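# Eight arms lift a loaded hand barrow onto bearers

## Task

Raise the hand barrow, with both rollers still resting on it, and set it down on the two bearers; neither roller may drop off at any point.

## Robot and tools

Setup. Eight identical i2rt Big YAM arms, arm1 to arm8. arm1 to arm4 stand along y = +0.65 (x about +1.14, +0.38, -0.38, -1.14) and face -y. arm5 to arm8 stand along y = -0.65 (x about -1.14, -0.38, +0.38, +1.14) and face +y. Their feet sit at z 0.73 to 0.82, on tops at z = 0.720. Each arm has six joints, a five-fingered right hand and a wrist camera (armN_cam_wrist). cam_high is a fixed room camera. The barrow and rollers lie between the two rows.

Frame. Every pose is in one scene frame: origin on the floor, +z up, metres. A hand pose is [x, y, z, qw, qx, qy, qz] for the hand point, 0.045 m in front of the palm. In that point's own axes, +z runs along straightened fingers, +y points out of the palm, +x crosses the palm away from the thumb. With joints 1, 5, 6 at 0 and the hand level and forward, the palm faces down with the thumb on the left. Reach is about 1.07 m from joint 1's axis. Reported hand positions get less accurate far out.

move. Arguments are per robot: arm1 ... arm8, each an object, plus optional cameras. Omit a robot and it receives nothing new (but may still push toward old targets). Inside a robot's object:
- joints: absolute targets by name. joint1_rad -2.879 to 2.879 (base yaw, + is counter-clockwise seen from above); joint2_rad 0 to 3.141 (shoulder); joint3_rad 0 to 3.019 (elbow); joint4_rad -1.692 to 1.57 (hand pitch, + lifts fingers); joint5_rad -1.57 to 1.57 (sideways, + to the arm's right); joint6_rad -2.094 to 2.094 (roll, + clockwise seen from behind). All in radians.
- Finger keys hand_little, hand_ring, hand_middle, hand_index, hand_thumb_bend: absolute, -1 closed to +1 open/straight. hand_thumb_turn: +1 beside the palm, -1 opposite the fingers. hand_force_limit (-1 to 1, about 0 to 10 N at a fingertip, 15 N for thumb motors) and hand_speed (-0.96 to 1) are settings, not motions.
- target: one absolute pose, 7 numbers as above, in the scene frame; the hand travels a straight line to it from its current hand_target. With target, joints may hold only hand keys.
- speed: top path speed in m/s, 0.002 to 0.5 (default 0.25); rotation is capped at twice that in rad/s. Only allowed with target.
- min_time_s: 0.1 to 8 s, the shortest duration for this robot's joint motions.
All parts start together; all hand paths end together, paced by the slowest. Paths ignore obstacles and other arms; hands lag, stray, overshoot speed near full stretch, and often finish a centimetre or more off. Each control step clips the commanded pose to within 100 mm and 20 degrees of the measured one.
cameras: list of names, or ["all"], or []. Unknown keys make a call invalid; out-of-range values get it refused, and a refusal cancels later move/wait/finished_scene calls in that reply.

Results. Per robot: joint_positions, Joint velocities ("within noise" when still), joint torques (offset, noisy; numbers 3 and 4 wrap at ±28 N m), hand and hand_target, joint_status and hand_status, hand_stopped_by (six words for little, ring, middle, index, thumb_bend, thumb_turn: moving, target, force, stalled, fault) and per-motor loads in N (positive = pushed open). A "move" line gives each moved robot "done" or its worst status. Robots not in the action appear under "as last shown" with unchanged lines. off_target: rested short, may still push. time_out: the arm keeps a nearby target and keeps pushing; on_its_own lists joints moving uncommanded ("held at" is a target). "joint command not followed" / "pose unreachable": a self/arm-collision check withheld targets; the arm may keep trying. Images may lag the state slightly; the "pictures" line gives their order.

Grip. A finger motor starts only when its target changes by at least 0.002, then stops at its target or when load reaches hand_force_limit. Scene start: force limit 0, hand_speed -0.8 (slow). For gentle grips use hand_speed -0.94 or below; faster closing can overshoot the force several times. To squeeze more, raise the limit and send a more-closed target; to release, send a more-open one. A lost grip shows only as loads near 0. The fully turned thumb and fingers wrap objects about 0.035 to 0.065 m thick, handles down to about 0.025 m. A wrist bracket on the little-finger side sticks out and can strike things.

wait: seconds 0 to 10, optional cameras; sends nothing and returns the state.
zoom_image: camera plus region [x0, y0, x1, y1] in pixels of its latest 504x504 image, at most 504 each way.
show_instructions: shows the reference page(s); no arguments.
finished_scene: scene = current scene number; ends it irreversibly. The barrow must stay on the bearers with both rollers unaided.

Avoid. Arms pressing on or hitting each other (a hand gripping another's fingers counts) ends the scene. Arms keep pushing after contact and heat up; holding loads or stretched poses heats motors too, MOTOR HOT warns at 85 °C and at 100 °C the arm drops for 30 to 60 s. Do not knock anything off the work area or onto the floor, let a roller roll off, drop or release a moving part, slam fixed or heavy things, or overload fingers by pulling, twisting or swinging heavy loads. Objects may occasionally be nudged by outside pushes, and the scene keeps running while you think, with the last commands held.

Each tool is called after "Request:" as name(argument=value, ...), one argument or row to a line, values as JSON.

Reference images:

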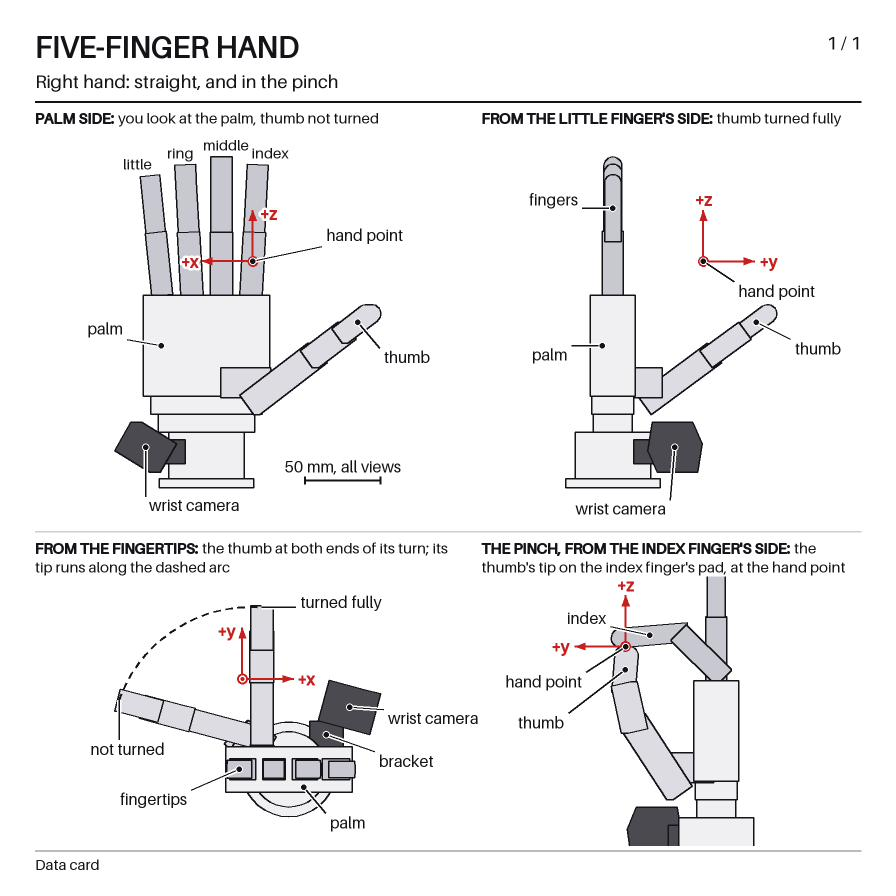

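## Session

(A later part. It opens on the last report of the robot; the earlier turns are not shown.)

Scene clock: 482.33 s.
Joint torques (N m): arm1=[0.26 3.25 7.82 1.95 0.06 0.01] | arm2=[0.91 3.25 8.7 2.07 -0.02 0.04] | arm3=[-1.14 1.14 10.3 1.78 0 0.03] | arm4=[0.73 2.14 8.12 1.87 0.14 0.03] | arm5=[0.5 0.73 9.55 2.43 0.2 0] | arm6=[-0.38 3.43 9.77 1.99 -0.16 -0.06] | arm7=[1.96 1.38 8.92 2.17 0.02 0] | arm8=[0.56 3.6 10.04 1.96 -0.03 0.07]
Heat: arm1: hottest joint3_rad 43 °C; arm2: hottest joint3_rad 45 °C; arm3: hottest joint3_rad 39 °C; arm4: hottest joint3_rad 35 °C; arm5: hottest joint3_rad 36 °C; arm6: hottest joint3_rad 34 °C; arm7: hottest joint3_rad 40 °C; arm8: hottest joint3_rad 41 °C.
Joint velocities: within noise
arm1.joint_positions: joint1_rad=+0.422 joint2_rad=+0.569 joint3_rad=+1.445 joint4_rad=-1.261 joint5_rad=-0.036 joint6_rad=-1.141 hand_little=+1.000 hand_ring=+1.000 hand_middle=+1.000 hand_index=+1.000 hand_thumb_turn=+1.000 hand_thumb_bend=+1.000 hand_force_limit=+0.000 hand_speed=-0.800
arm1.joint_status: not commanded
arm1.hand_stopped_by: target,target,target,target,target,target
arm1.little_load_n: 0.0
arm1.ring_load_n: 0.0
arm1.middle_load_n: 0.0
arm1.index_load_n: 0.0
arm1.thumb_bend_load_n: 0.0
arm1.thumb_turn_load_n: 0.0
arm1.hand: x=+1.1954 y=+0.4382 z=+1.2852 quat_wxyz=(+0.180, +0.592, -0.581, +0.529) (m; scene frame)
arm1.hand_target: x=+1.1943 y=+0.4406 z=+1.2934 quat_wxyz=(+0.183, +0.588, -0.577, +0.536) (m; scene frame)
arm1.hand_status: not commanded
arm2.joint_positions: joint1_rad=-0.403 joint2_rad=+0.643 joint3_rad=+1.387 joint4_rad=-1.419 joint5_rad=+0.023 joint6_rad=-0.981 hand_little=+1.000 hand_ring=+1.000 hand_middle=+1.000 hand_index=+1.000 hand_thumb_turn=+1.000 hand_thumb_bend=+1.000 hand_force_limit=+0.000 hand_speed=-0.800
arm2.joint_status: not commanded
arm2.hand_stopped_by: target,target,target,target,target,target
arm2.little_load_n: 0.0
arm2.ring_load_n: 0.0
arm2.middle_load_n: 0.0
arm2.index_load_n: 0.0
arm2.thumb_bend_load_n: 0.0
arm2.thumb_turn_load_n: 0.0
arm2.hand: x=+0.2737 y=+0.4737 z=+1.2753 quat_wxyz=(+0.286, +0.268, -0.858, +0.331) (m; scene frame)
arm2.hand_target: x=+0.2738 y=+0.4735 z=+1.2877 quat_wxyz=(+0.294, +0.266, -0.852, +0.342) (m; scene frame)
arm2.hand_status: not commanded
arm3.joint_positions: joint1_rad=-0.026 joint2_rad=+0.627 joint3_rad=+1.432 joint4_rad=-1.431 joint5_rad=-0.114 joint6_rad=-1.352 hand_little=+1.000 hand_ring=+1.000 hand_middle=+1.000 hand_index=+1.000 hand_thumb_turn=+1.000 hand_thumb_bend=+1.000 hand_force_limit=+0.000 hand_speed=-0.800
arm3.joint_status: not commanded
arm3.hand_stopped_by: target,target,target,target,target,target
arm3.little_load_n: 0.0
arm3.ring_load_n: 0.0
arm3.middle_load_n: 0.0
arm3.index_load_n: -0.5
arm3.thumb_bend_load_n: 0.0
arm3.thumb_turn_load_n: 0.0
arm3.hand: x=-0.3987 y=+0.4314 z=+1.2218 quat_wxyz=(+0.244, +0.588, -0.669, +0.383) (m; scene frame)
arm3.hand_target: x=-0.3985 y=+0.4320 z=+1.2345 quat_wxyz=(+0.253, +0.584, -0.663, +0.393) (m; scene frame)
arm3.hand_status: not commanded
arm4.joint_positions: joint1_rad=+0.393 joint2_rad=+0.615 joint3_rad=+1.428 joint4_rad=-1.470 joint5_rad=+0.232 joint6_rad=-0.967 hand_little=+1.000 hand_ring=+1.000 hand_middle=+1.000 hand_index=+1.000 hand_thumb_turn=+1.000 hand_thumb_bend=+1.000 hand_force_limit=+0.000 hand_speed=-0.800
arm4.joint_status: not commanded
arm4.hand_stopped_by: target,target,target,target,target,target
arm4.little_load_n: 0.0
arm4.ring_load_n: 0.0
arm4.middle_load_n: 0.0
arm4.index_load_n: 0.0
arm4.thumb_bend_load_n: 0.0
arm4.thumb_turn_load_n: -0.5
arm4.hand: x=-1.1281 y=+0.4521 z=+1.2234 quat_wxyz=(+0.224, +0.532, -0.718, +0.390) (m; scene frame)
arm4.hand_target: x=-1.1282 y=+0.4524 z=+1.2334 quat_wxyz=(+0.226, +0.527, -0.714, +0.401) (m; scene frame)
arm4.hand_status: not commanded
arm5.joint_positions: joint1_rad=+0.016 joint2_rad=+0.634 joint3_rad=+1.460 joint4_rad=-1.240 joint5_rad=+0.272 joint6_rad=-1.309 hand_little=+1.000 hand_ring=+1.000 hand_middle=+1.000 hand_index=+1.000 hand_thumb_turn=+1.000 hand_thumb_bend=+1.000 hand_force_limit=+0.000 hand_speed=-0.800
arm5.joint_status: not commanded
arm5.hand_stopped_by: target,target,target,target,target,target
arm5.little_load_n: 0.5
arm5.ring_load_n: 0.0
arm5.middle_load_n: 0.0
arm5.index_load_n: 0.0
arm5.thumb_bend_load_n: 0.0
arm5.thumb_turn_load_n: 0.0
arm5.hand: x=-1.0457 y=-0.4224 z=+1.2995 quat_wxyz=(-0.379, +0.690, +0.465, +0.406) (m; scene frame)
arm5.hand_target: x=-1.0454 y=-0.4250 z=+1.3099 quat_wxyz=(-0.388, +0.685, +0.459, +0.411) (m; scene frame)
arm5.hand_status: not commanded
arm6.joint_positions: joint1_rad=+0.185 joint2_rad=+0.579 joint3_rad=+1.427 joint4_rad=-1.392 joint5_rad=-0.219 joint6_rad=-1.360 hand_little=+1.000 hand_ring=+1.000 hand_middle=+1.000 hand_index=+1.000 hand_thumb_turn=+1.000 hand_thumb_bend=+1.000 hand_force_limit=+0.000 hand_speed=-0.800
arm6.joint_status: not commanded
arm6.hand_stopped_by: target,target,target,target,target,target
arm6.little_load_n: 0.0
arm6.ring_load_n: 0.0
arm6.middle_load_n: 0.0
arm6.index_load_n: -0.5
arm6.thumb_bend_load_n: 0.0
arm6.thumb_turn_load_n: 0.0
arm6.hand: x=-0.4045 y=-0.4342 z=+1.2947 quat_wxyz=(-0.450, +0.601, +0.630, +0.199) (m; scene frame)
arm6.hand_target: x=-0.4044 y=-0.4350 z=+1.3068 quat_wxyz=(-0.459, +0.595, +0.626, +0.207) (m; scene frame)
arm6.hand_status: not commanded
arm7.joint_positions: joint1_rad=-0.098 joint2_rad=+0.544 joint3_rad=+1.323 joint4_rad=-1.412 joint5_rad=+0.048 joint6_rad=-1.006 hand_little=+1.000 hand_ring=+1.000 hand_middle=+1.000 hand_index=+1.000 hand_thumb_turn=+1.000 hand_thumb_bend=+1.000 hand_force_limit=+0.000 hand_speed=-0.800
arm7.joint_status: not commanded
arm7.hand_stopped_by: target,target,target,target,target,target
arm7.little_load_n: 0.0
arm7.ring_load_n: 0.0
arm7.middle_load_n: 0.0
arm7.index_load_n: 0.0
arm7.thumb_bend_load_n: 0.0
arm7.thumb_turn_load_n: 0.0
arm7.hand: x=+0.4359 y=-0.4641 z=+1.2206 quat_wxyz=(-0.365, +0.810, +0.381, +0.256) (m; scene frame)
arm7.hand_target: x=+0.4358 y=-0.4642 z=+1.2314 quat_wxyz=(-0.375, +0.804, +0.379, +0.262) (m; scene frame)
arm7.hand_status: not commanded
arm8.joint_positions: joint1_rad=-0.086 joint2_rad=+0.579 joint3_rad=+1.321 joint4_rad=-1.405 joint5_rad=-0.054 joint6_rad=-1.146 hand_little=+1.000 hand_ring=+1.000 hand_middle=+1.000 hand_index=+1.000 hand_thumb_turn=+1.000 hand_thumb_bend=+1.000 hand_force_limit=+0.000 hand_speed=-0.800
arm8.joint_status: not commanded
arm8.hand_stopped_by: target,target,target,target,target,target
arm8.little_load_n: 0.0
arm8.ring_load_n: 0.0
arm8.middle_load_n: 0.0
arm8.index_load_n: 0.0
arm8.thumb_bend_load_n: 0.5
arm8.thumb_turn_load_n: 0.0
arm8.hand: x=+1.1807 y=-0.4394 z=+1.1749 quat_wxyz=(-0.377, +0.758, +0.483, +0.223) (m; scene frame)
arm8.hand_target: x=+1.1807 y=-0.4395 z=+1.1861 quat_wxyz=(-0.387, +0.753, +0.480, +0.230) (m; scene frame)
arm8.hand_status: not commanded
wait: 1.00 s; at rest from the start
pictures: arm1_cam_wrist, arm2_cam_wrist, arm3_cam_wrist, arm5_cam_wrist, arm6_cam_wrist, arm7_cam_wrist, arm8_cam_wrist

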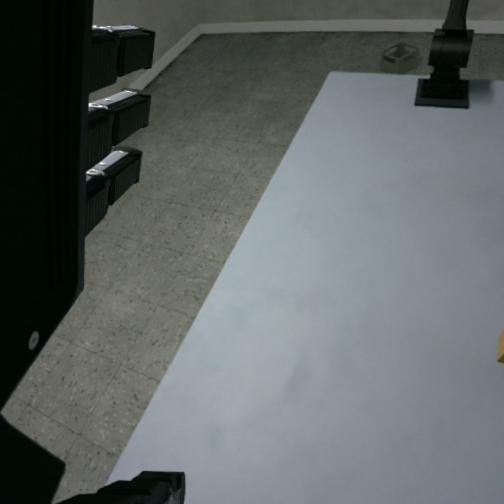

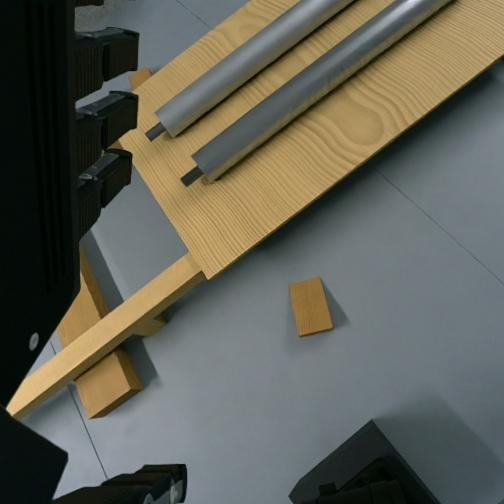

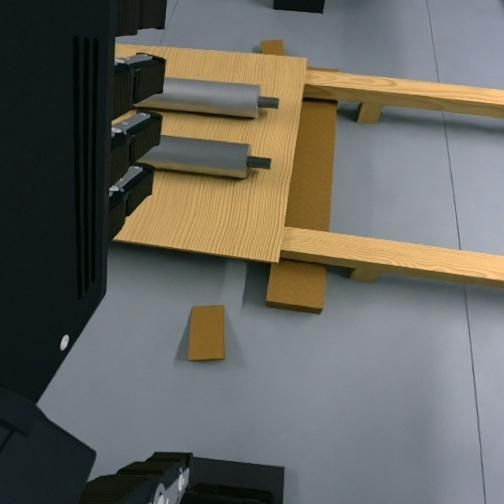

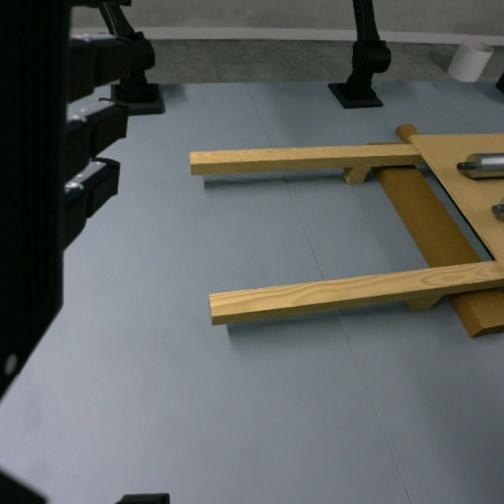

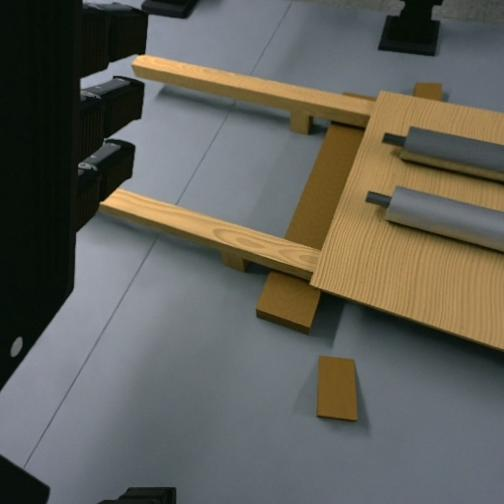

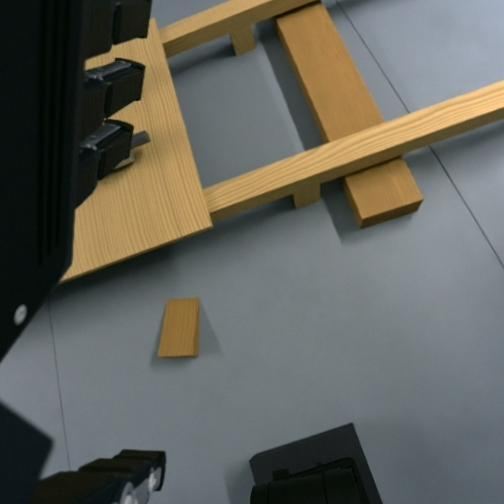

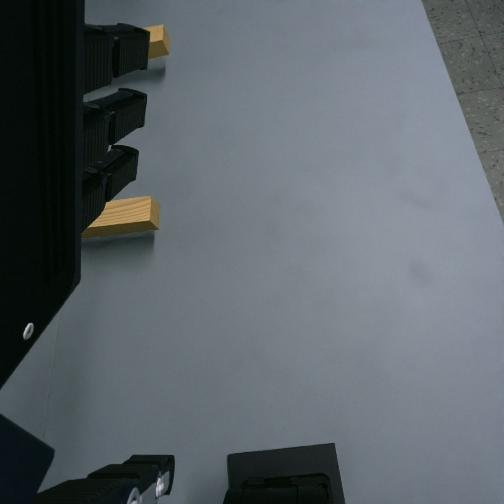

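Request:
zoom_image(
  camera="arm5_cam_wrist",
  region=[385, 110, 445, 150],
)

Request:
zoom_image(
  camera="arm6_cam_wrist",
  region=[400, 70, 460, 110],
)

Request:
zoom_image(
  camera="arm2_cam_wrist",
  region=[120, 50, 180, 110],
)

Request:
zoom_image(
  camera="arm3_cam_wrist",
  region=[240, 20, 310, 80],
)

Scaled by 8.400 from the camera's 504x504 image, which has a finer 720x720 frame.

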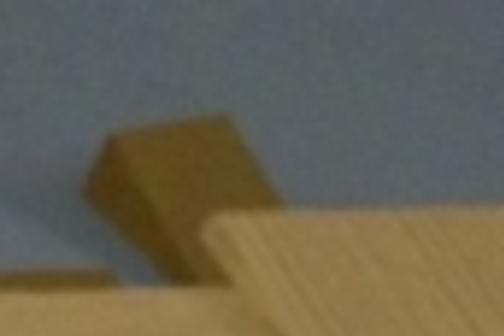

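Scaled by 8.400 from the camera's 504x504 image, which has a finer 720x720 frame.

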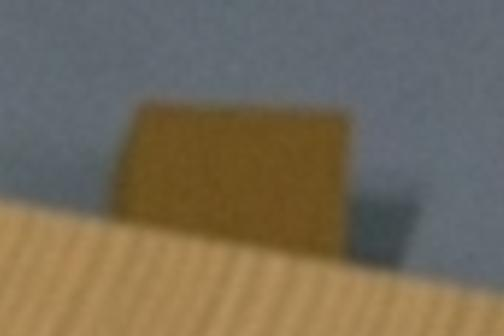

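Scaled by 8.400 from the camera's 504x504 image, which has a finer 720x720 frame.

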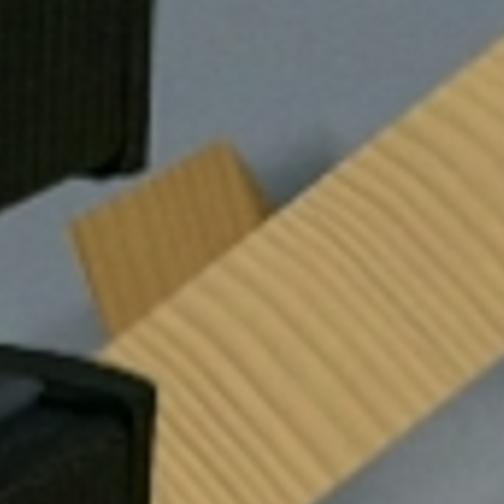

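Scaled by 7.200 from the camera's 504x504 image, which has a finer 720x720 frame.

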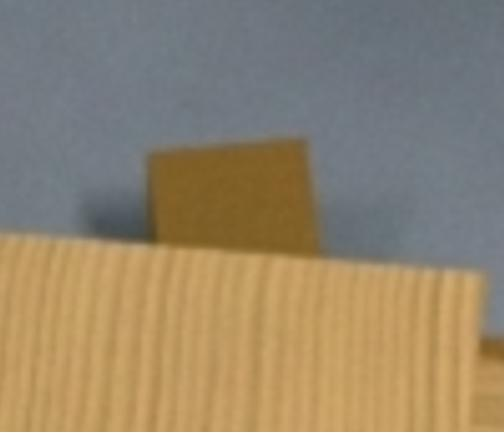

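Request:
move(
  arm1={"target": [0.89, 0.175, 0.92, 0, 0, 0.9239, -0.3827], "speed": 0.2, "joints": {"hand_thumb_turn": -1, "hand_speed": -0.3}},
  arm4={"target": [-0.93, 0.22, 0.92, 0, 0, 0.9239, -0.3827], "speed": 0.2, "joints": {"hand_thumb_turn": -1, "hand_speed": -0.3}},
  arm5={"target": [-0.93, -0.15, 0.92, 0.3827, -0.9239, 0, 0], "speed": 0.2, "joints": {"hand_thumb_turn": -1, "hand_speed": -0.3}},
  arm8={"target": [0.89, -0.19, 0.92, 0.3827, -0.9239, 0, 0], "speed": 0.2, "joints": {"hand_thumb_turn": -1, "hand_speed": -0.3}},
  cameras=["arm1_cam_wrist", "arm4_cam_wrist", "arm5_cam_wrist", "arm8_cam_wrist", "cam_high"],
)

Scene clock: 822.23 s.
Joint torques (N m): arm1=[-0.21 -9.82 12.36 1.55 -0.05 0.11] | arm2=[1.08 3.25 8.68 2.1 -0.02 0.03] | arm3=[-1.38 1.2 10.35 1.76 -0.01 0.03] | arm4=[1.49 -8.53 8.2 2.17 0.11 0.17] | arm5=[-0.44 -12.28 13.31 2.21 -0.23 0.11] | arm6=[-0.38 3.37 9.78 1.98 -0.16 -0.06] | arm7=[1.79 1.2 8.96 2.11 0.01 -0.01] | arm8=[1.2 -9.05 13.19 2.06 0.36 0.16]
Heat: arm1: hottest joint3_rad 44 °C; arm2: hottest joint3_rad 47 °C; arm3: hottest joint3_rad 40 °C; arm4: hottest joint3_rad 37 °C; arm5: hottest joint3_rad 37 °C; arm6: hottest joint3_rad 36 °C; arm7: hottest joint3_rad 42 °C; arm8: hottest joint3_rad 43 °C.
move: arm1 off_target; arm4 done; arm5 off_target; arm8 off_target
Joint velocities: within noise
arm1.joint_positions: joint1_rad=-0.631 joint2_rad=+1.469 joint3_rad=+1.158 joint4_rad=-0.618 joint5_rad=-0.438 joint6_rad=-0.498 hand_little=+1.000 hand_ring=+1.000 hand_middle=+1.000 hand_index=+1.000 hand_thumb_turn=-1.000 hand_thumb_bend=+1.000 hand_force_limit=+0.000 hand_speed=-0.300
arm1.joint_status: all done
arm1.hand_stopped_by: target,target,target,target,target,target
arm1.little_load_n: 0.0
arm1.ring_load_n: 0.0
arm1.middle_load_n: 0.0
arm1.index_load_n: 0.0
arm1.thumb_bend_load_n: 0.0
arm1.thumb_turn_load_n: 0.0
arm1.hand: x=+0.9054 y=+0.1882 z=+0.9052 quat_wxyz=(-0.011, +0.008, -0.929, +0.370) (m; scene frame)
arm1.hand_target: x=+0.8904 y=+0.1759 z=+0.9202 quat_wxyz=(+0.000, +0.000, -0.924, +0.383) (m; scene frame)
arm1.hand_status: off_target (0.025 m and 2.3 deg from the pose sent, 0.544 m and 84.7 deg at the start)
arm2, arm3, arm6, arm7: as last shown
arm2.index_load_n: -0.5
arm2.thumb_bend_load_n: 0.5
arm3.index_load_n: 0.0
arm4.joint_positions: joint1_rad=+0.439 joint2_rad=+1.214 joint3_rad=+0.964 joint4_rad=-0.603 joint5_rad=+0.324 joint6_rad=+0.344 hand_little=+1.000 hand_ring=+1.000 hand_middle=+1.000 hand_index=+1.000 hand_thumb_turn=-1.000 hand_thumb_bend=+1.000 hand_force_limit=+0.000 hand_speed=-0.300
arm4.joint_status: all done
arm4.hand_stopped_by: target,target,target,target,target,target
arm4.little_load_n: 0.0
arm4.ring_load_n: 0.0
arm4.middle_load_n: 0.0
arm4.index_load_n: -0.5
arm4.thumb_bend_load_n: 0.0
arm4.thumb_turn_load_n: 0.0
arm4.hand: x=-0.9396 y=+0.2216 z=+0.9199 quat_wxyz=(+0.009, +0.001, -0.926, +0.378) (m; scene frame)
arm4.hand_target: x=-0.9302 y=+0.2202 z=+0.9201 quat_wxyz=(+0.000, +0.000, -0.924, +0.383) (m; scene frame)
arm4.hand_status: done (0.010 m and 1.2 deg from the pose sent, 0.430 m and 71.4 deg at the start)
arm5.joint_positions: joint1_rad=-0.560 joint2_rad=+1.468 joint3_rad=+1.143 joint4_rad=-0.588 joint5_rad=-0.349 joint6_rad=-0.410 hand_little=+1.000 hand_ring=+1.000 hand_middle=+1.000 hand_index=+1.000 hand_thumb_turn=-1.000 hand_thumb_bend=+1.000 hand_force_limit=+0.000 hand_speed=-0.300
arm5.joint_status: all done
arm5.hand_stopped_by: target,target,target,target,target,target
arm5.little_load_n: -0.5
arm5.ring_load_n: 0.0
arm5.middle_load_n: 0.0
arm5.index_load_n: 0.0
arm5.thumb_bend_load_n: 0.0
arm5.thumb_turn_load_n: 0.0
arm5.hand: x=-0.9458 y=-0.1662 z=+0.9004 quat_wxyz=(-0.362, +0.932, +0.006, -0.011) (m; scene frame)
arm5.hand_target: x=-0.9304 y=-0.1513 z=+0.9203 quat_wxyz=(-0.383, +0.924, +0.000, +0.000) (m; scene frame)
arm5.hand_status: off_target (0.030 m and 3.0 deg from the pose sent, 0.481 m and 77.0 deg at the start)
arm6.index_load_n: 0.0
arm8.joint_positions: joint1_rad=+0.495 joint2_rad=+1.321 joint3_rad=+1.061 joint4_rad=-0.646 joint5_rad=+0.381 joint6_rad=+0.401 hand_little=+1.000 hand_ring=+1.000 hand_middle=+1.000 hand_index=+1.000 hand_thumb_turn=-1.000 hand_thumb_bend=+1.000 hand_force_limit=+0.000 hand_speed=-0.300
arm8.joint_status: all done
arm8.hand_stopped_by: target,target,target,target,target,target
arm8.little_load_n: 0.0
arm8.ring_load_n: 0.0
arm8.middle_load_n: 0.0
arm8.index_load_n: 0.0
arm8.thumb_bend_load_n: 0.0
arm8.thumb_turn_load_n: 0.0
arm8.hand: x=+0.9036 y=-0.2043 z=+0.9043 quat_wxyz=(-0.366, +0.931, +0.005, +0.012) (m; scene frame)
arm8.hand_target: x=+0.8905 y=-0.1909 z=+0.9203 quat_wxyz=(-0.383, +0.924, +0.000, +0.000) (m; scene frame)
arm8.hand_status: off_target (0.025 m and 2.6 deg from the pose sent, 0.460 m and 64.7 deg at the start)
pictures: arm1_cam_wrist, arm4_cam_wrist, arm5_cam_wrist, arm8_cam_wrist, cam_high

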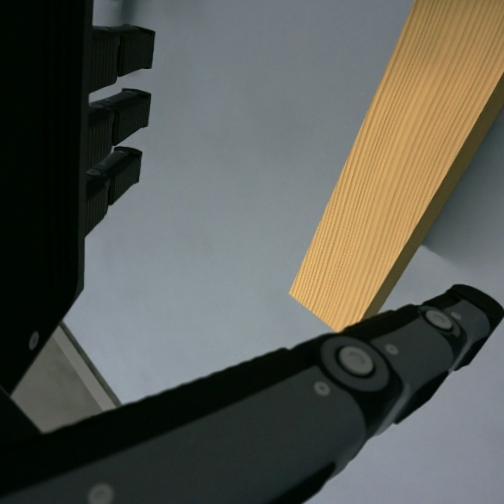

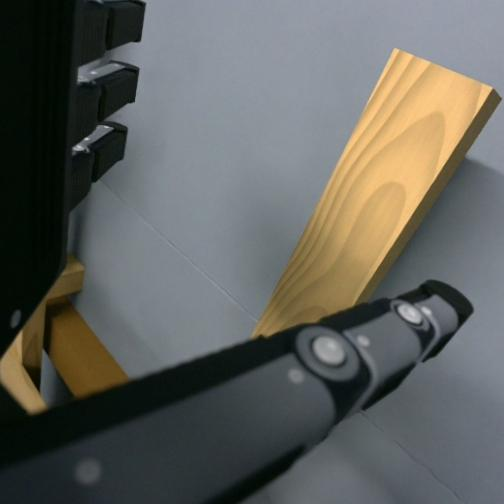

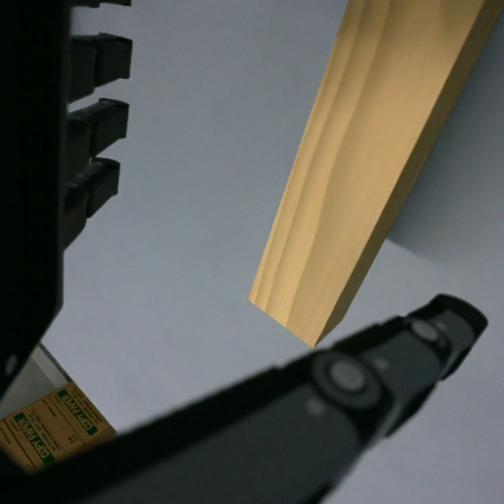

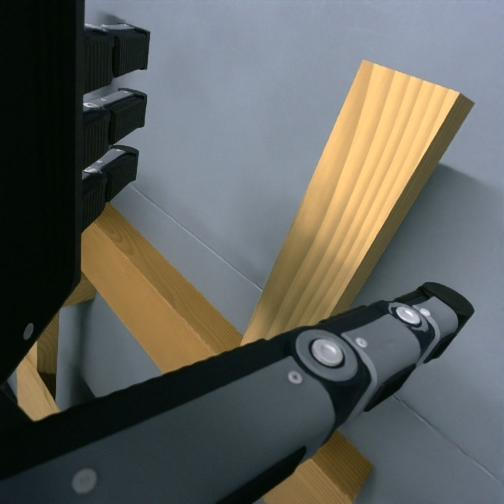

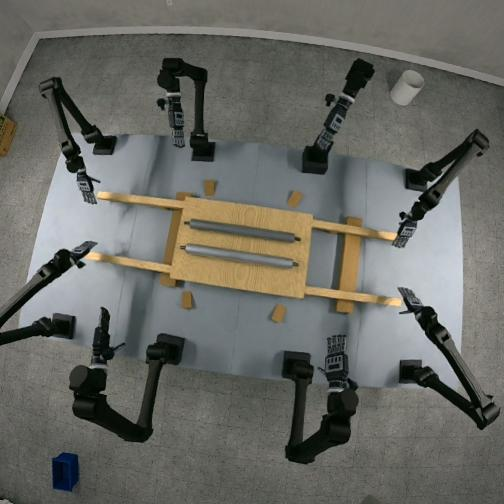

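Request:
move(
  arm1={"target": [0.875, 0.1675, 0.860, 0, 0, 0.9239, -0.3827], "speed": 0.1},
  arm4={"target": [-0.921, 0.204, 0.845, 0, 0, 0.9239, -0.3827], "speed": 0.1},
  arm5={"target": [-0.9145, -0.1235, 0.865, 0.3827, -0.9239, 0, 0], "speed": 0.1},
  arm8={"target": [0.877, -0.1716, 0.861, 0.3827, -0.9239, 0, 0], "speed": 0.1},
  cameras=["arm1_cam_wrist", "arm4_cam_wrist", "arm5_cam_wrist", "arm8_cam_wrist"],
)

Scene clock: 935.77 s.
Joint torques (N m): arm1=[-0.62 -10.81 8.14 1.68 -0.46 0.02] | arm2=[0.91 3.25 8.7 2.07 -0.03 0.05] | arm3=[-1.08 1.38 10.4 1.73 -0.01 0.03] | arm4=[1.38 -9.11 7.49 2.13 0.22 0.16] | arm5=[-0.26 -13.1 12.4 2.26 -0.25 0.09] | arm6=[-0.44 3.43 9.77 1.99 -0.16 -0.07] | arm7=[2.08 1.2 8.95 2.14 -0.01 -0.02] | arm8=[1.14 -10.34 9.8 2.1 0.4 0.16]
Heat: arm1: hottest joint3_rad 55 °C; arm2: hottest joint3_rad 48 °C; arm3: hottest joint3_rad 41 °C; arm4: hottest joint3_rad 39 °C; arm5: hottest joint3_rad 44 °C; arm6: hottest joint3_rad 36 °C; arm7: hottest joint3_rad 42 °C; arm8: hottest joint3_rad 46 °C.
move: arm1 off_target; arm4 off_target; arm5 off_target; arm8 done
Joint velocities: within noise
arm1.joint_positions: joint1_rad=-0.644 joint2_rad=+1.560 joint3_rad=+1.151 joint4_rad=-0.476 joint5_rad=-0.440 joint6_rad=-0.498 hand_little=+1.000 hand_ring=+1.000 hand_middle=+1.000 hand_index=+1.000 hand_thumb_turn=-1.000 hand_thumb_bend=+1.000 hand_force_limit=+0.000 hand_speed=-0.300
arm1.joint_status: not commanded
arm1.hand_stopped_by: target,target,target,target,target,target
arm1.little_load_n: 0.0
arm1.ring_load_n: 0.0
arm1.middle_load_n: 0.0
arm1.index_load_n: 0.0
arm1.thumb_bend_load_n: 0.0
arm1.thumb_turn_load_n: 0.0
arm1.hand: x=+0.8809 y=+0.1655 z=+0.8702 quat_wxyz=(+0.003, +0.007, -0.922, +0.386) (m; scene frame)
arm1.hand_target: x=+0.8753 y=+0.1677 z=+0.8602 quat_wxyz=(+0.000, +0.000, -0.924, +0.383) (m; scene frame)
arm1.hand_status: off_target (0.012 m and 1.0 deg from the pose sent, 0.058 m and 2.3 deg at the start)
arm2, arm3, arm6, arm7: as last shown
arm2.index_load_n: 0.0
arm2.thumb_bend_load_n: 0.0
arm4.joint_positions: joint1_rad=+0.439 joint2_rad=+1.344 joint3_rad=+0.870 joint4_rad=-0.379 joint5_rad=+0.324 joint6_rad=+0.348 hand_little=+1.000 hand_ring=+1.000 hand_middle=+1.000 hand_index=+1.000 hand_thumb_turn=-1.000 hand_thumb_bend=+1.000 hand_force_limit=+0.000 hand_speed=-0.300
arm4.joint_status: not commanded
arm4.hand_stopped_by: target,target,target,target,target,target
arm4.little_load_n: 0.0
arm4.ring_load_n: 0.0
arm4.middle_load_n: 0.0
arm4.index_load_n: 0.0
arm4.thumb_bend_load_n: 0.0
arm4.thumb_turn_load_n: 0.0
arm4.hand: x=-0.9315 y=+0.2043 z=+0.8460 quat_wxyz=(+0.008, -0.001, -0.926, +0.378) (m; scene frame)
arm4.hand_target: x=-0.9212 y=+0.2042 z=+0.8451 quat_wxyz=(+0.000, +0.000, -0.924, +0.382) (m; scene frame)
arm4.hand_status: off_target (0.011 m and 1.1 deg from the pose sent, 0.079 m and 1.2 deg at the start)
arm5.joint_positions: joint1_rad=-0.560 joint2_rad=+1.588 joint3_rad=+1.143 joint4_rad=-0.455 joint5_rad=-0.350 joint6_rad=-0.409 hand_little=+1.000 hand_ring=+1.000 hand_middle=+1.000 hand_index=+1.000 hand_thumb_turn=-1.000 hand_thumb_bend=+1.000 hand_force_limit=+0.000 hand_speed=-0.300
arm5.joint_status: not commanded
arm5.hand_stopped_by: target,target,target,target,target,target
arm5.little_load_n: 0.0
arm5.ring_load_n: 0.0
arm5.middle_load_n: -0.5
arm5.index_load_n: 0.0
arm5.thumb_bend_load_n: 0.0
arm5.thumb_turn_load_n: 0.0
arm5.hand: x=-0.9310 y=-0.1382 z=+0.8529 quat_wxyz=(-0.367, +0.930, +0.007, -0.009) (m; scene frame)
arm5.hand_target: x=-0.9148 y=-0.1245 z=+0.8653 quat_wxyz=(-0.383, +0.924, +0.000, +0.000) (m; scene frame)
arm5.hand_status: off_target (0.025 m and 2.4 deg from the pose sent, 0.064 m and 3.0 deg at the start)
arm6.thumb_turn_load_n: -0.5
arm8.joint_positions: joint1_rad=+0.498 joint2_rad=+1.429 joint3_rad=+1.043 joint4_rad=-0.484 joint5_rad=+0.382 joint6_rad=+0.403 hand_little=+1.000 hand_ring=+1.000 hand_middle=+1.000 hand_index=+1.000 hand_thumb_turn=-1.000 hand_thumb_bend=+1.000 hand_force_limit=+0.000 hand_speed=-0.300
arm8.joint_status: not commanded
arm8.hand_stopped_by: target,target,target,target,target,target
arm8.little_load_n: 0.0
arm8.ring_load_n: 0.0
arm8.middle_load_n: 0.0
arm8.index_load_n: 0.0
arm8.thumb_bend_load_n: 0.0
arm8.thumb_turn_load_n: 0.0
arm8.hand: x=+0.8840 y=-0.1752 z=+0.8640 quat_wxyz=(-0.380, +0.925, +0.001, +0.003) (m; scene frame)
arm8.hand_target: x=+0.8770 y=-0.1718 z=+0.8610 quat_wxyz=(-0.383, +0.924, +0.000, +0.000) (m; scene frame)
arm8.hand_status: done (0.008 m and 0.5 deg from the pose sent, 0.060 m and 2.6 deg at the start)
pictures: arm1_cam_wrist, arm4_cam_wrist, arm5_cam_wrist, arm8_cam_wrist

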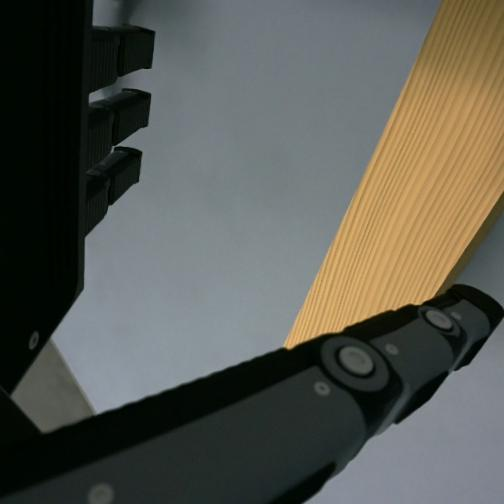

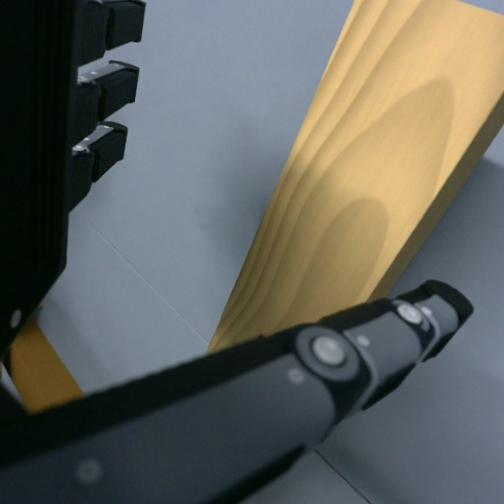

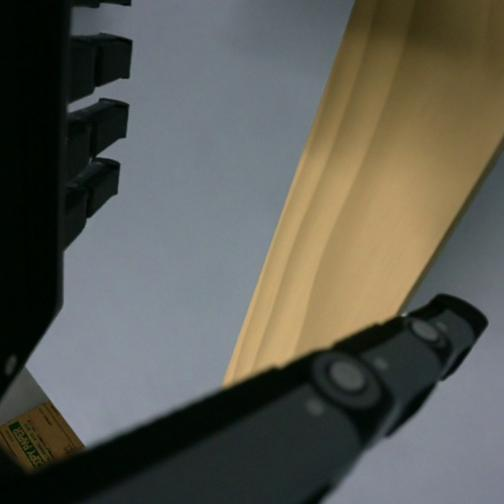

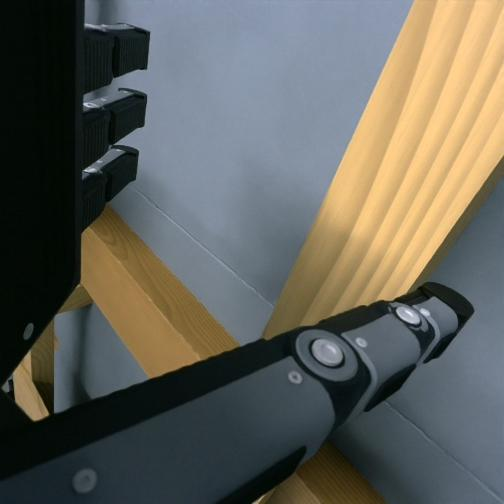

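Request:
move(
  arm1={"target": [0.879, 0.1857, 0.790, 0, 0, 0.9239, -0.3827], "speed": 0.06},
  arm4={"target": [-0.920, 0.206, 0.799, 0, 0, 0.9239, -0.3827], "speed": 0.06},
  arm5={"target": [-0.914, -0.1263, 0.812, 0.3827, -0.9239, 0, 0], "speed": 0.06},
  arm8={"target": [0.878, -0.1844, 0.797, 0.3827, -0.9239, 0, 0], "speed": 0.06},
  cameras=["arm1_cam_wrist", "arm4_cam_wrist", "arm5_cam_wrist", "arm8_cam_wrist", "cam_high"],
)

Request:
zoom_image(
  camera="cam_high",
  region=[330, 150, 430, 320],
)

Request:
zoom_image(
  camera="cam_high",
  region=[60, 150, 160, 320],
)

Scene clock: 1026.40 s.
Joint torques (N m): arm1=[-0.38 -11.22 7.43 1.89 -0.43 -0.1] | arm2=[0.91 3.37 8.68 2.09 -0.03 0.05] | arm3=[-0.97 0.91 10.3 1.74 -0.01 0.02] | arm4=[1.9 -10.05 6.75 2.14 0.36 0.18] | arm5=[-0.32 -10.52 6.91 3.34 0.07 -0.17] | arm6=[-0.38 3.43 9.77 1.99 -0.16 -0.07] | arm7=[1.85 0.97 8.9 2.1 0.02 -0.01] | arm8=[1.2 -10.17 8.85 2.1 0.41 0.16]
Heat: arm1: hottest joint3_rad 45 °C; arm2: hottest joint3_rad 48 °C; arm3: hottest joint3_rad 41 °C; arm4: hottest joint3_rad 39 °C; arm5: hottest joint3_rad 43 °C; arm6: hottest joint3_rad 36 °C; arm7: hottest joint3_rad 43 °C; arm8: hottest joint3_rad 45 °C.
move: arm1 off_target; arm4 done; arm5 off_target; arm8 done
Joint velocities: within noise
arm1.joint_positions: joint1_rad=-0.660 joint2_rad=+1.618 joint3_rad=+1.012 joint4_rad=-0.284 joint5_rad=-0.450 joint6_rad=-0.498 hand_little=+1.000 hand_ring=+1.000 hand_middle=+1.000 hand_index=+1.000 hand_thumb_turn=-1.000 hand_thumb_bend=+1.000 hand_force_limit=+0.000 hand_speed=-0.300
arm1.joint_status: not commanded
arm1.hand_stopped_by: target,target,target,target,target,target
arm1.little_load_n: 0.0
arm1.ring_load_n: 0.0
arm1.middle_load_n: 0.0
arm1.index_load_n: 0.5
arm1.thumb_bend_load_n: 0.0
arm1.thumb_turn_load_n: 0.0
arm1.hand: x=+0.8848 y=+0.1819 z=+0.8004 quat_wxyz=(+0.000, +0.001, -0.922, +0.386) (m; scene frame)
arm1.hand_target: x=+0.8793 y=+0.1859 z=+0.7901 quat_wxyz=(+0.000, +0.000, -0.924, +0.383) (m; scene frame)
arm1.hand_status: off_target (0.013 m and 0.4 deg from the pose sent, 0.083 m and 1.0 deg at the start)
arm2, arm3, arm6, arm7: as last shown
arm3.little_load_n: 0.5
arm3.thumb_bend_load_n: 0.5
arm4.joint_positions: joint1_rad=+0.446 joint2_rad=+1.413 joint3_rad=+0.801 joint4_rad=-0.238 joint5_rad=+0.325 joint6_rad=+0.352 hand_little=+1.000 hand_ring=+1.000 hand_middle=+1.000 hand_index=+1.000 hand_thumb_turn=-1.000 hand_thumb_bend=+1.000 hand_force_limit=+0.000 hand_speed=-0.300
arm4.joint_status: not commanded
arm4.hand_stopped_by: target,target,target,target,target,target
arm4.little_load_n: 0.0
arm4.ring_load_n: 0.0
arm4.middle_load_n: -0.5
arm4.index_load_n: 0.0
arm4.thumb_bend_load_n: 0.0
arm4.thumb_turn_load_n: 0.0
arm4.hand: x=-0.9293 y=+0.2052 z=+0.8019 quat_wxyz=(+0.006, +0.000, -0.925, +0.380) (m; scene frame)
arm4.hand_target: x=-0.9200 y=+0.2061 z=+0.7992 quat_wxyz=(+0.000, +0.000, -0.924, +0.383) (m; scene frame)
arm4.hand_status: done (0.010 m and 0.8 deg from the pose sent, 0.048 m and 1.1 deg at the start)
arm5.joint_positions: joint1_rad=-0.567 joint2_rad=+1.614 joint3_rad=+1.129 joint4_rad=-0.342 joint5_rad=-0.360 joint6_rad=-0.385 hand_little=+1.000 hand_ring=+1.000 hand_middle=+1.000 hand_index=+1.000 hand_thumb_turn=-1.000 hand_thumb_bend=+1.000 hand_force_limit=+0.000 hand_speed=-0.300
arm5.joint_status: not commanded
arm5.hand_stopped_by: target,target,target,target,target,target
arm5.little_load_n: 0.0
arm5.ring_load_n: 0.0
arm5.middle_load_n: 0.0
arm5.index_load_n: 0.0
arm5.thumb_bend_load_n: 1.5
arm5.thumb_turn_load_n: 4.0
arm5.hand: x=-0.9203 y=-0.1207 z=+0.8468 quat_wxyz=(-0.398, +0.917, +0.001, +0.001) (m; scene frame)
arm5.hand_target: x=-0.9150 y=-0.1281 z=+0.8133 quat_wxyz=(-0.382, +0.924, +0.000, +0.000) (m; scene frame)
arm5.hand_status: off_target (0.036 m and 1.9 deg from the pose sent, 0.046 m and 2.4 deg at the start)
arm6.ring_load_n: -0.5
arm6.thumb_turn_load_n: 0.0
arm8.joint_positions: joint1_rad=+0.511 joint2_rad=+1.484 joint3_rad=+0.918 joint4_rad=-0.304 joint5_rad=+0.391 joint6_rad=+0.414 hand_little=+1.000 hand_ring=+1.000 hand_middle=+1.000 hand_index=+1.000 hand_thumb_turn=-1.000 hand_thumb_bend=+1.000 hand_force_limit=+0.000 hand_speed=-0.300
arm8.joint_status: not commanded
arm8.hand_stopped_by: target,target,target,target,target,target
arm8.little_load_n: 0.0
arm8.ring_load_n: 0.0
arm8.middle_load_n: 0.0
arm8.index_load_n: 0.0
arm8.thumb_bend_load_n: -0.5
arm8.thumb_turn_load_n: 0.0
arm8.hand: x=+0.8843 y=-0.1865 z=+0.8021 quat_wxyz=(-0.382, +0.924, +0.001, +0.002) (m; scene frame)
arm8.hand_target: x=+0.8782 y=-0.1846 z=+0.7970 quat_wxyz=(-0.383, +0.924, +0.000, +0.000) (m; scene frame)
arm8.hand_status: done (0.008 m and 0.3 deg from the pose sent, 0.068 m and 0.5 deg at the start)
pictures: arm1_cam_wrist, arm4_cam_wrist, arm5_cam_wrist, arm8_cam_wrist, cam_high

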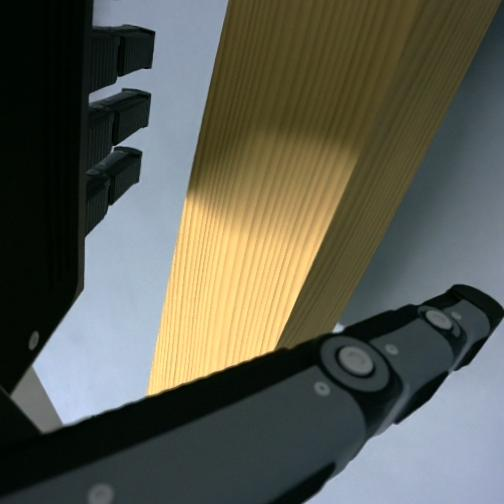

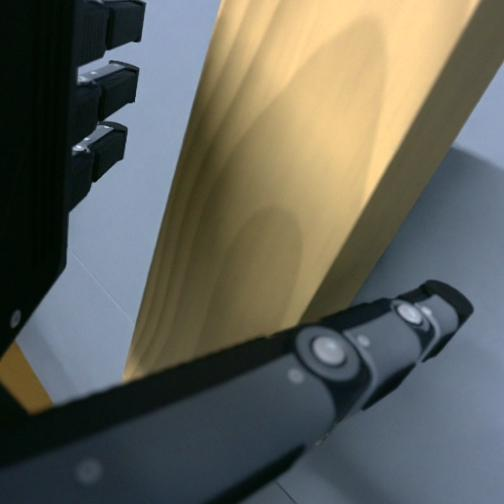

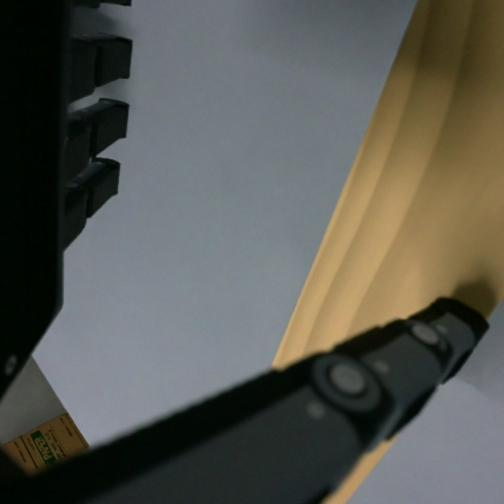

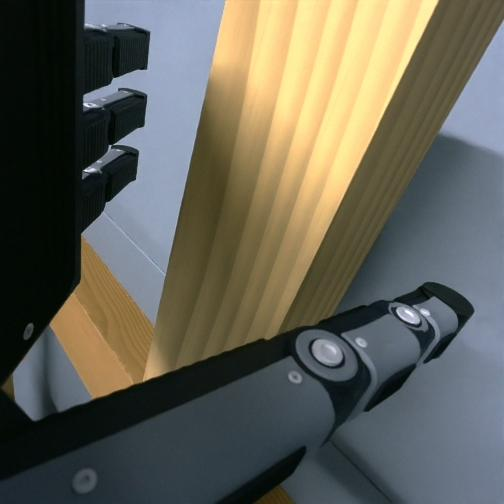

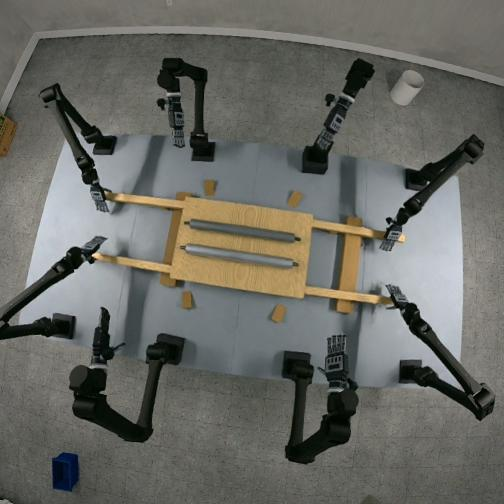

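Scaled by 2.965 from the camera's 504x504 image, which has a finer 720x720 frame.

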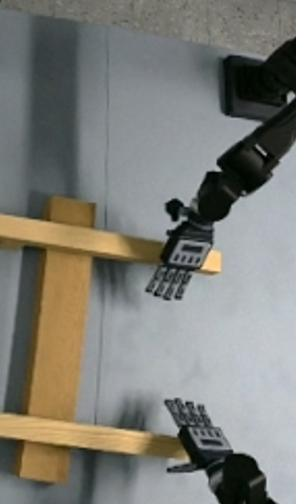

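Scaled by 2.965 from the camera's 504x504 image, which has a finer 720x720 frame.

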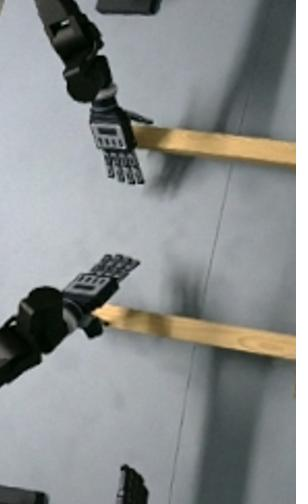

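Request:
move(
  arm5={"target": [-0.925, -0.145, 0.875, 0.3827, -0.9239, 0, 0], "speed": 0.06},
  cameras=["arm5_cam_wrist"],
)

Scene clock: 1052.33 s.
Joint torques (N m): arm1=[-0.67 -10.58 7.41 1.63 -0.4 -0.15] | arm2=[0.85 3.25 8.73 2.09 -0.02 0.06] | arm3=[-1.14 0.85 10.33 1.68 -0.02 0.01] | arm4=[1.73 -9.58 6.9 2.18 0.36 0.15] | arm5=[-0.15 -14.8 9.44 1.37 0 -0.1] | arm6=[-0.44 3.37 9.77 1.99 -0.16 -0.06] | arm7=[2.43 1.03 8.88 2.07 0 -0.01] | arm8=[1.2 -10.11 8.84 2.1 0.41 0.16]
Heat: arm1: hottest joint3_rad 44 °C; arm2: hottest joint3_rad 48 °C; arm3: hottest joint3_rad 41 °C; arm4: hottest joint3_rad 37 °C; arm5: hottest joint3_rad 40 °C; arm6: hottest joint3_rad 36 °C; arm7: hottest joint3_rad 43 °C; arm8: hottest joint3_rad 45 °C.
move: arm5 done
Joint velocities: within noise
arm1, arm2, arm3, arm4, arm6, arm7, arm8: as last shown
arm1.ring_load_n: -0.5
arm1.index_load_n: 0.0
arm3.little_load_n: 0.0
arm3.thumb_bend_load_n: 0.0
arm4.middle_load_n: 0.0
arm5.joint_positions: joint1_rad=-0.567 joint2_rad=+1.548 joint3_rad=+1.129 joint4_rad=-0.452 joint5_rad=-0.357 joint6_rad=-0.391 hand_little=+1.000 hand_ring=+1.000 hand_middle=+1.000 hand_index=+1.000 hand_thumb_turn=-1.000 hand_thumb_bend=+1.000 hand_force_limit=+0.000 hand_speed=-0.300
arm5.joint_status: not commanded
arm5.hand_stopped_by: target,target,target,target,target,target
arm5.little_load_n: 0.0
arm5.ring_load_n: 0.0
arm5.middle_load_n: 0.0
arm5.index_load_n: 0.0
arm5.thumb_bend_load_n: 0.0
arm5.thumb_turn_load_n: 0.0
arm5.hand: x=-0.9312 y=-0.1423 z=+0.8691 quat_wxyz=(-0.380, +0.925, -0.001, -0.007) (m; scene frame)
arm5.hand_target: x=-0.9250 y=-0.1451 z=+0.8749 quat_wxyz=(-0.383, +0.924, +0.000, +0.000) (m; scene frame)
arm5.hand_status: done (0.009 m and 0.8 deg from the pose sent, 0.038 m and 1.9 deg at the start)
arm6.ring_load_n: 0.0
arm6.thumb_bend_load_n: 0.5
arm8.thumb_bend_load_n: 0.0
pictures: arm5_cam_wrist

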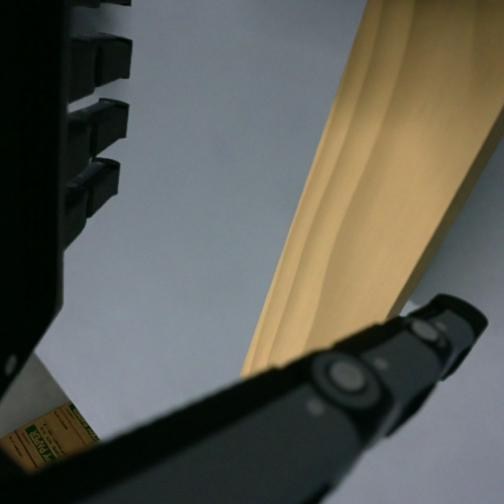

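Request:
move(
  arm5={"target": [-0.922, -0.146, 0.845, 0.3827, -0.9239, 0, 0], "speed": 0.06},
)

Scene clock: 1078.97 s.
Joint torques (N m): arm1=[0.03 -10.34 7.34 1.81 -0.45 -0.14] | arm2=[0.85 3.25 8.68 2.04 -0.03 0.04] | arm3=[-1.03 1.08 10.37 1.76 0 0.02] | arm4=[2.08 -9.52 6.78 2.1 0.38 0.17] | arm5=[-0.56 -12.4 8.32 2.4 -0.2 -0.09] | arm6=[-0.38 3.37 9.77 1.99 -0.16 -0.06] | arm7=[1.96 1.14 8.96 2.1 0 -0.02] | arm8=[1.14 -10.05 8.84 2.1 0.41 0.16]
Heat: arm1: hottest joint3_rad 44 °C; arm2: hottest joint3_rad 48 °C; arm3: hottest joint3_rad 41 °C; arm4: hottest joint3_rad 36 °C; arm5: hottest joint3_rad 38 °C; arm6: hottest joint3_rad 36 °C; arm7: hottest joint3_rad 43 °C; arm8: hottest joint3_rad 44 °C.
move: arm5 off_target
Joint velocities: within noise
arm1, arm2, arm3, arm4, arm6, arm7, arm8: as last shown
arm1.ring_load_n: 0.0
arm1.index_load_n: -0.5
arm5.joint_positions: joint1_rad=-0.571 joint2_rad=+1.555 joint3_rad=+1.097 joint4_rad=-0.395 joint5_rad=-0.357 joint6_rad=-0.397 hand_little=+1.000 hand_ring=+1.000 hand_middle=+1.000 hand_index=+1.000 hand_thumb_turn=-1.000 hand_thumb_bend=+1.000 hand_force_limit=+0.000 hand_speed=-0.300
arm5.joint_status: not commanded
arm5.hand_stopped_by: target,target,target,target,target,target
arm5.little_load_n: 0.0
arm5.ring_load_n: 0.0
arm5.middle_load_n: 0.0
arm5.index_load_n: 0.0
arm5.thumb_bend_load_n: 0.0
arm5.thumb_turn_load_n: 0.0
arm5.hand: x=-0.9289 y=-0.1425 z=+0.8568 quat_wxyz=(-0.387, +0.922, +0.002, -0.001) (m; scene frame)
arm5.hand_target: x=-0.9222 y=-0.1463 z=+0.8452 quat_wxyz=(-0.383, +0.924, +0.000, +0.000) (m; scene frame)
arm5.hand_status: off_target (0.014 m and 0.6 deg from the pose sent, 0.026 m and 0.8 deg at the start)
arm6.index_load_n: 0.5
arm6.thumb_bend_load_n: 0.0
pictures: none

Request:
move(
  arm5={"target": [-0.922, -0.156, 0.848, 0.3827, -0.9239, 0, 0], "speed": 0.06},
)

Request:
move(
  arm5={"target": [-0.922, -0.156, 0.79, 0.3827, -0.9239, 0, 0], "speed": 0.06},
  cameras=["arm5_cam_wrist"],
)

Scene clock: 1089.73 s.
Joint torques (N m): arm1=[-0.85 -10.7 7.49 1.84 -0.47 -0.08] | arm2=[0.97 3.31 8.7 2.07 -0.02 0.04] | arm3=[-1.26 1.03 10.35 1.74 -0.03 0.02] | arm4=[1.67 -10.11 6.9 2.11 0.36 0.16] | arm5=[-0.32 -14.27 8.2 1.94 -0.25 -0.11] | arm6=[-0.38 3.37 9.77 1.99 -0.16 -0.06] | arm7=[2.14 1.14 8.95 2.04 0.03 -0.01] | arm8=[1.2 -10.11 8.83 2.1 0.41 0.16]
Heat: arm1: hottest joint3_rad 44 °C; arm2: hottest joint3_rad 48 °C; arm3: hottest joint3_rad 41 °C; arm4: hottest joint3_rad 36 °C; arm5: hottest joint3_rad 38 °C; arm6: hottest joint3_rad 36 °C; arm7: hottest joint3_rad 43 °C; arm8: hottest joint3_rad 44 °C.
move: arm5 done
Joint velocities: within noise
arm1, arm2, arm3, arm4, arm6, arm7, arm8: as last shown
arm1.index_load_n: 0.0
arm5.joint_positions: joint1_rad=-0.581 joint2_rad=+1.555 joint3_rad=+1.079 joint4_rad=-0.394 joint5_rad=-0.363 joint6_rad=-0.406 hand_little=+1.000 hand_ring=+1.000 hand_middle=+1.000 hand_index=+1.000 hand_thumb_turn=-1.000 hand_thumb_bend=+1.000 hand_force_limit=+0.000 hand_speed=-0.300
arm5.joint_status: not commanded
arm5.hand_stopped_by: target,target,target,target,target,target
arm5.little_load_n: 0.0
arm5.ring_load_n: 0.0
arm5.middle_load_n: 0.0
arm5.index_load_n: 0.0
arm5.thumb_bend_load_n: 0.0
arm5.thumb_turn_load_n: 0.0
arm5.hand: x=-0.9281 y=-0.1509 z=+0.8485 quat_wxyz=(-0.381, +0.924, +0.001, -0.004) (m; scene frame)
arm5.hand_target: x=-0.9221 y=-0.1559 z=+0.8480 quat_wxyz=(-0.383, +0.924, +0.000, +0.000) (m; scene frame)
arm5.hand_status: done (0.008 m and 0.5 deg from the pose sent, 0.018 m and 0.7 deg at the start)
arm6.index_load_n: 0.0
pictures: none

Scene clock: 1091.40 s.
Joint torques (N m): arm1=[-0.03 -10.64 7.35 1.77 -0.41 -0.13] | arm2=[0.97 3.25 8.69 2.06 -0.02 0.04] | arm3=[-1.26 1.14 10.33 1.78 -0.03 0.01] | arm4=[1.85 -9.64 6.84 2.09 0.37 0.16] | arm5=[-0.44 -12.45 7.65 2.32 -0.26 -0.09] | arm6=[-0.44 3.37 9.77 1.99 -0.16 -0.07] | arm7=[2.02 1.26 8.91 2.07 0 -0.02] | arm8=[1.2 -10.17 8.83 2.11 0.42 0.16]
Heat: arm1: hottest joint3_rad 44 °C; arm2: hottest joint3_rad 48 °C; arm3: hottest joint3_rad 41 °C; arm4: hottest joint3_rad 36 °C; arm5: hottest joint3_rad 38 °C; arm6: hottest joint3_rad 36 °C; arm7: hottest joint3_rad 43 °C; arm8: hottest joint3_rad 44 °C.
move: arm5 off_target
Joint velocities: within noise
arm1, arm2, arm3, arm4, arm6, arm7, arm8: as last shown
arm5.joint_positions: joint1_rad=-0.582 joint2_rad=+1.617 joint3_rad=+1.003 joint4_rad=-0.244 joint5_rad=-0.364 joint6_rad=-0.408 hand_little=+1.000 hand_ring=+1.000 hand_middle=+1.000 hand_index=+1.000 hand_thumb_turn=-1.000 hand_thumb_bend=+1.000 hand_force_limit=+0.000 hand_speed=-0.300
arm5.joint_status: not commanded
arm5.hand_stopped_by: target,target,target,target,target,target
arm5.little_load_n: 0.0
arm5.ring_load_n: 0.0
arm5.middle_load_n: 0.0
arm5.index_load_n: 0.0
arm5.thumb_bend_load_n: 0.0
arm5.thumb_turn_load_n: 0.0
arm5.hand: x=-0.9286 y=-0.1514 z=+0.8005 quat_wxyz=(-0.387, +0.922, +0.002, -0.001) (m; scene frame)
arm5.hand_target: x=-0.9221 y=-0.1561 z=+0.7902 quat_wxyz=(-0.383, +0.924, +0.000, +0.000) (m; scene frame)
arm5.hand_status: off_target (0.013 m and 0.6 deg from the pose sent, 0.059 m and 0.5 deg at the start)
arm7.thumb_bend_load_n: -0.5
pictures: arm5_cam_wrist

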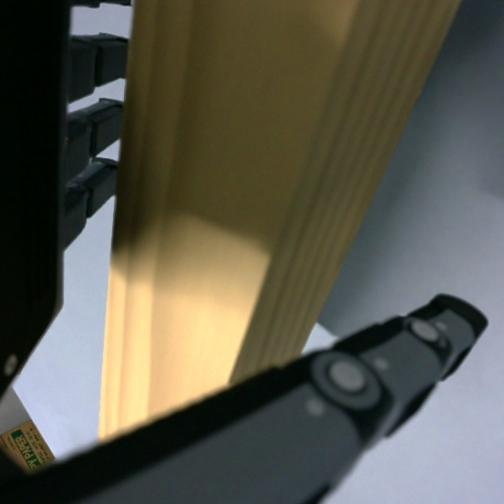

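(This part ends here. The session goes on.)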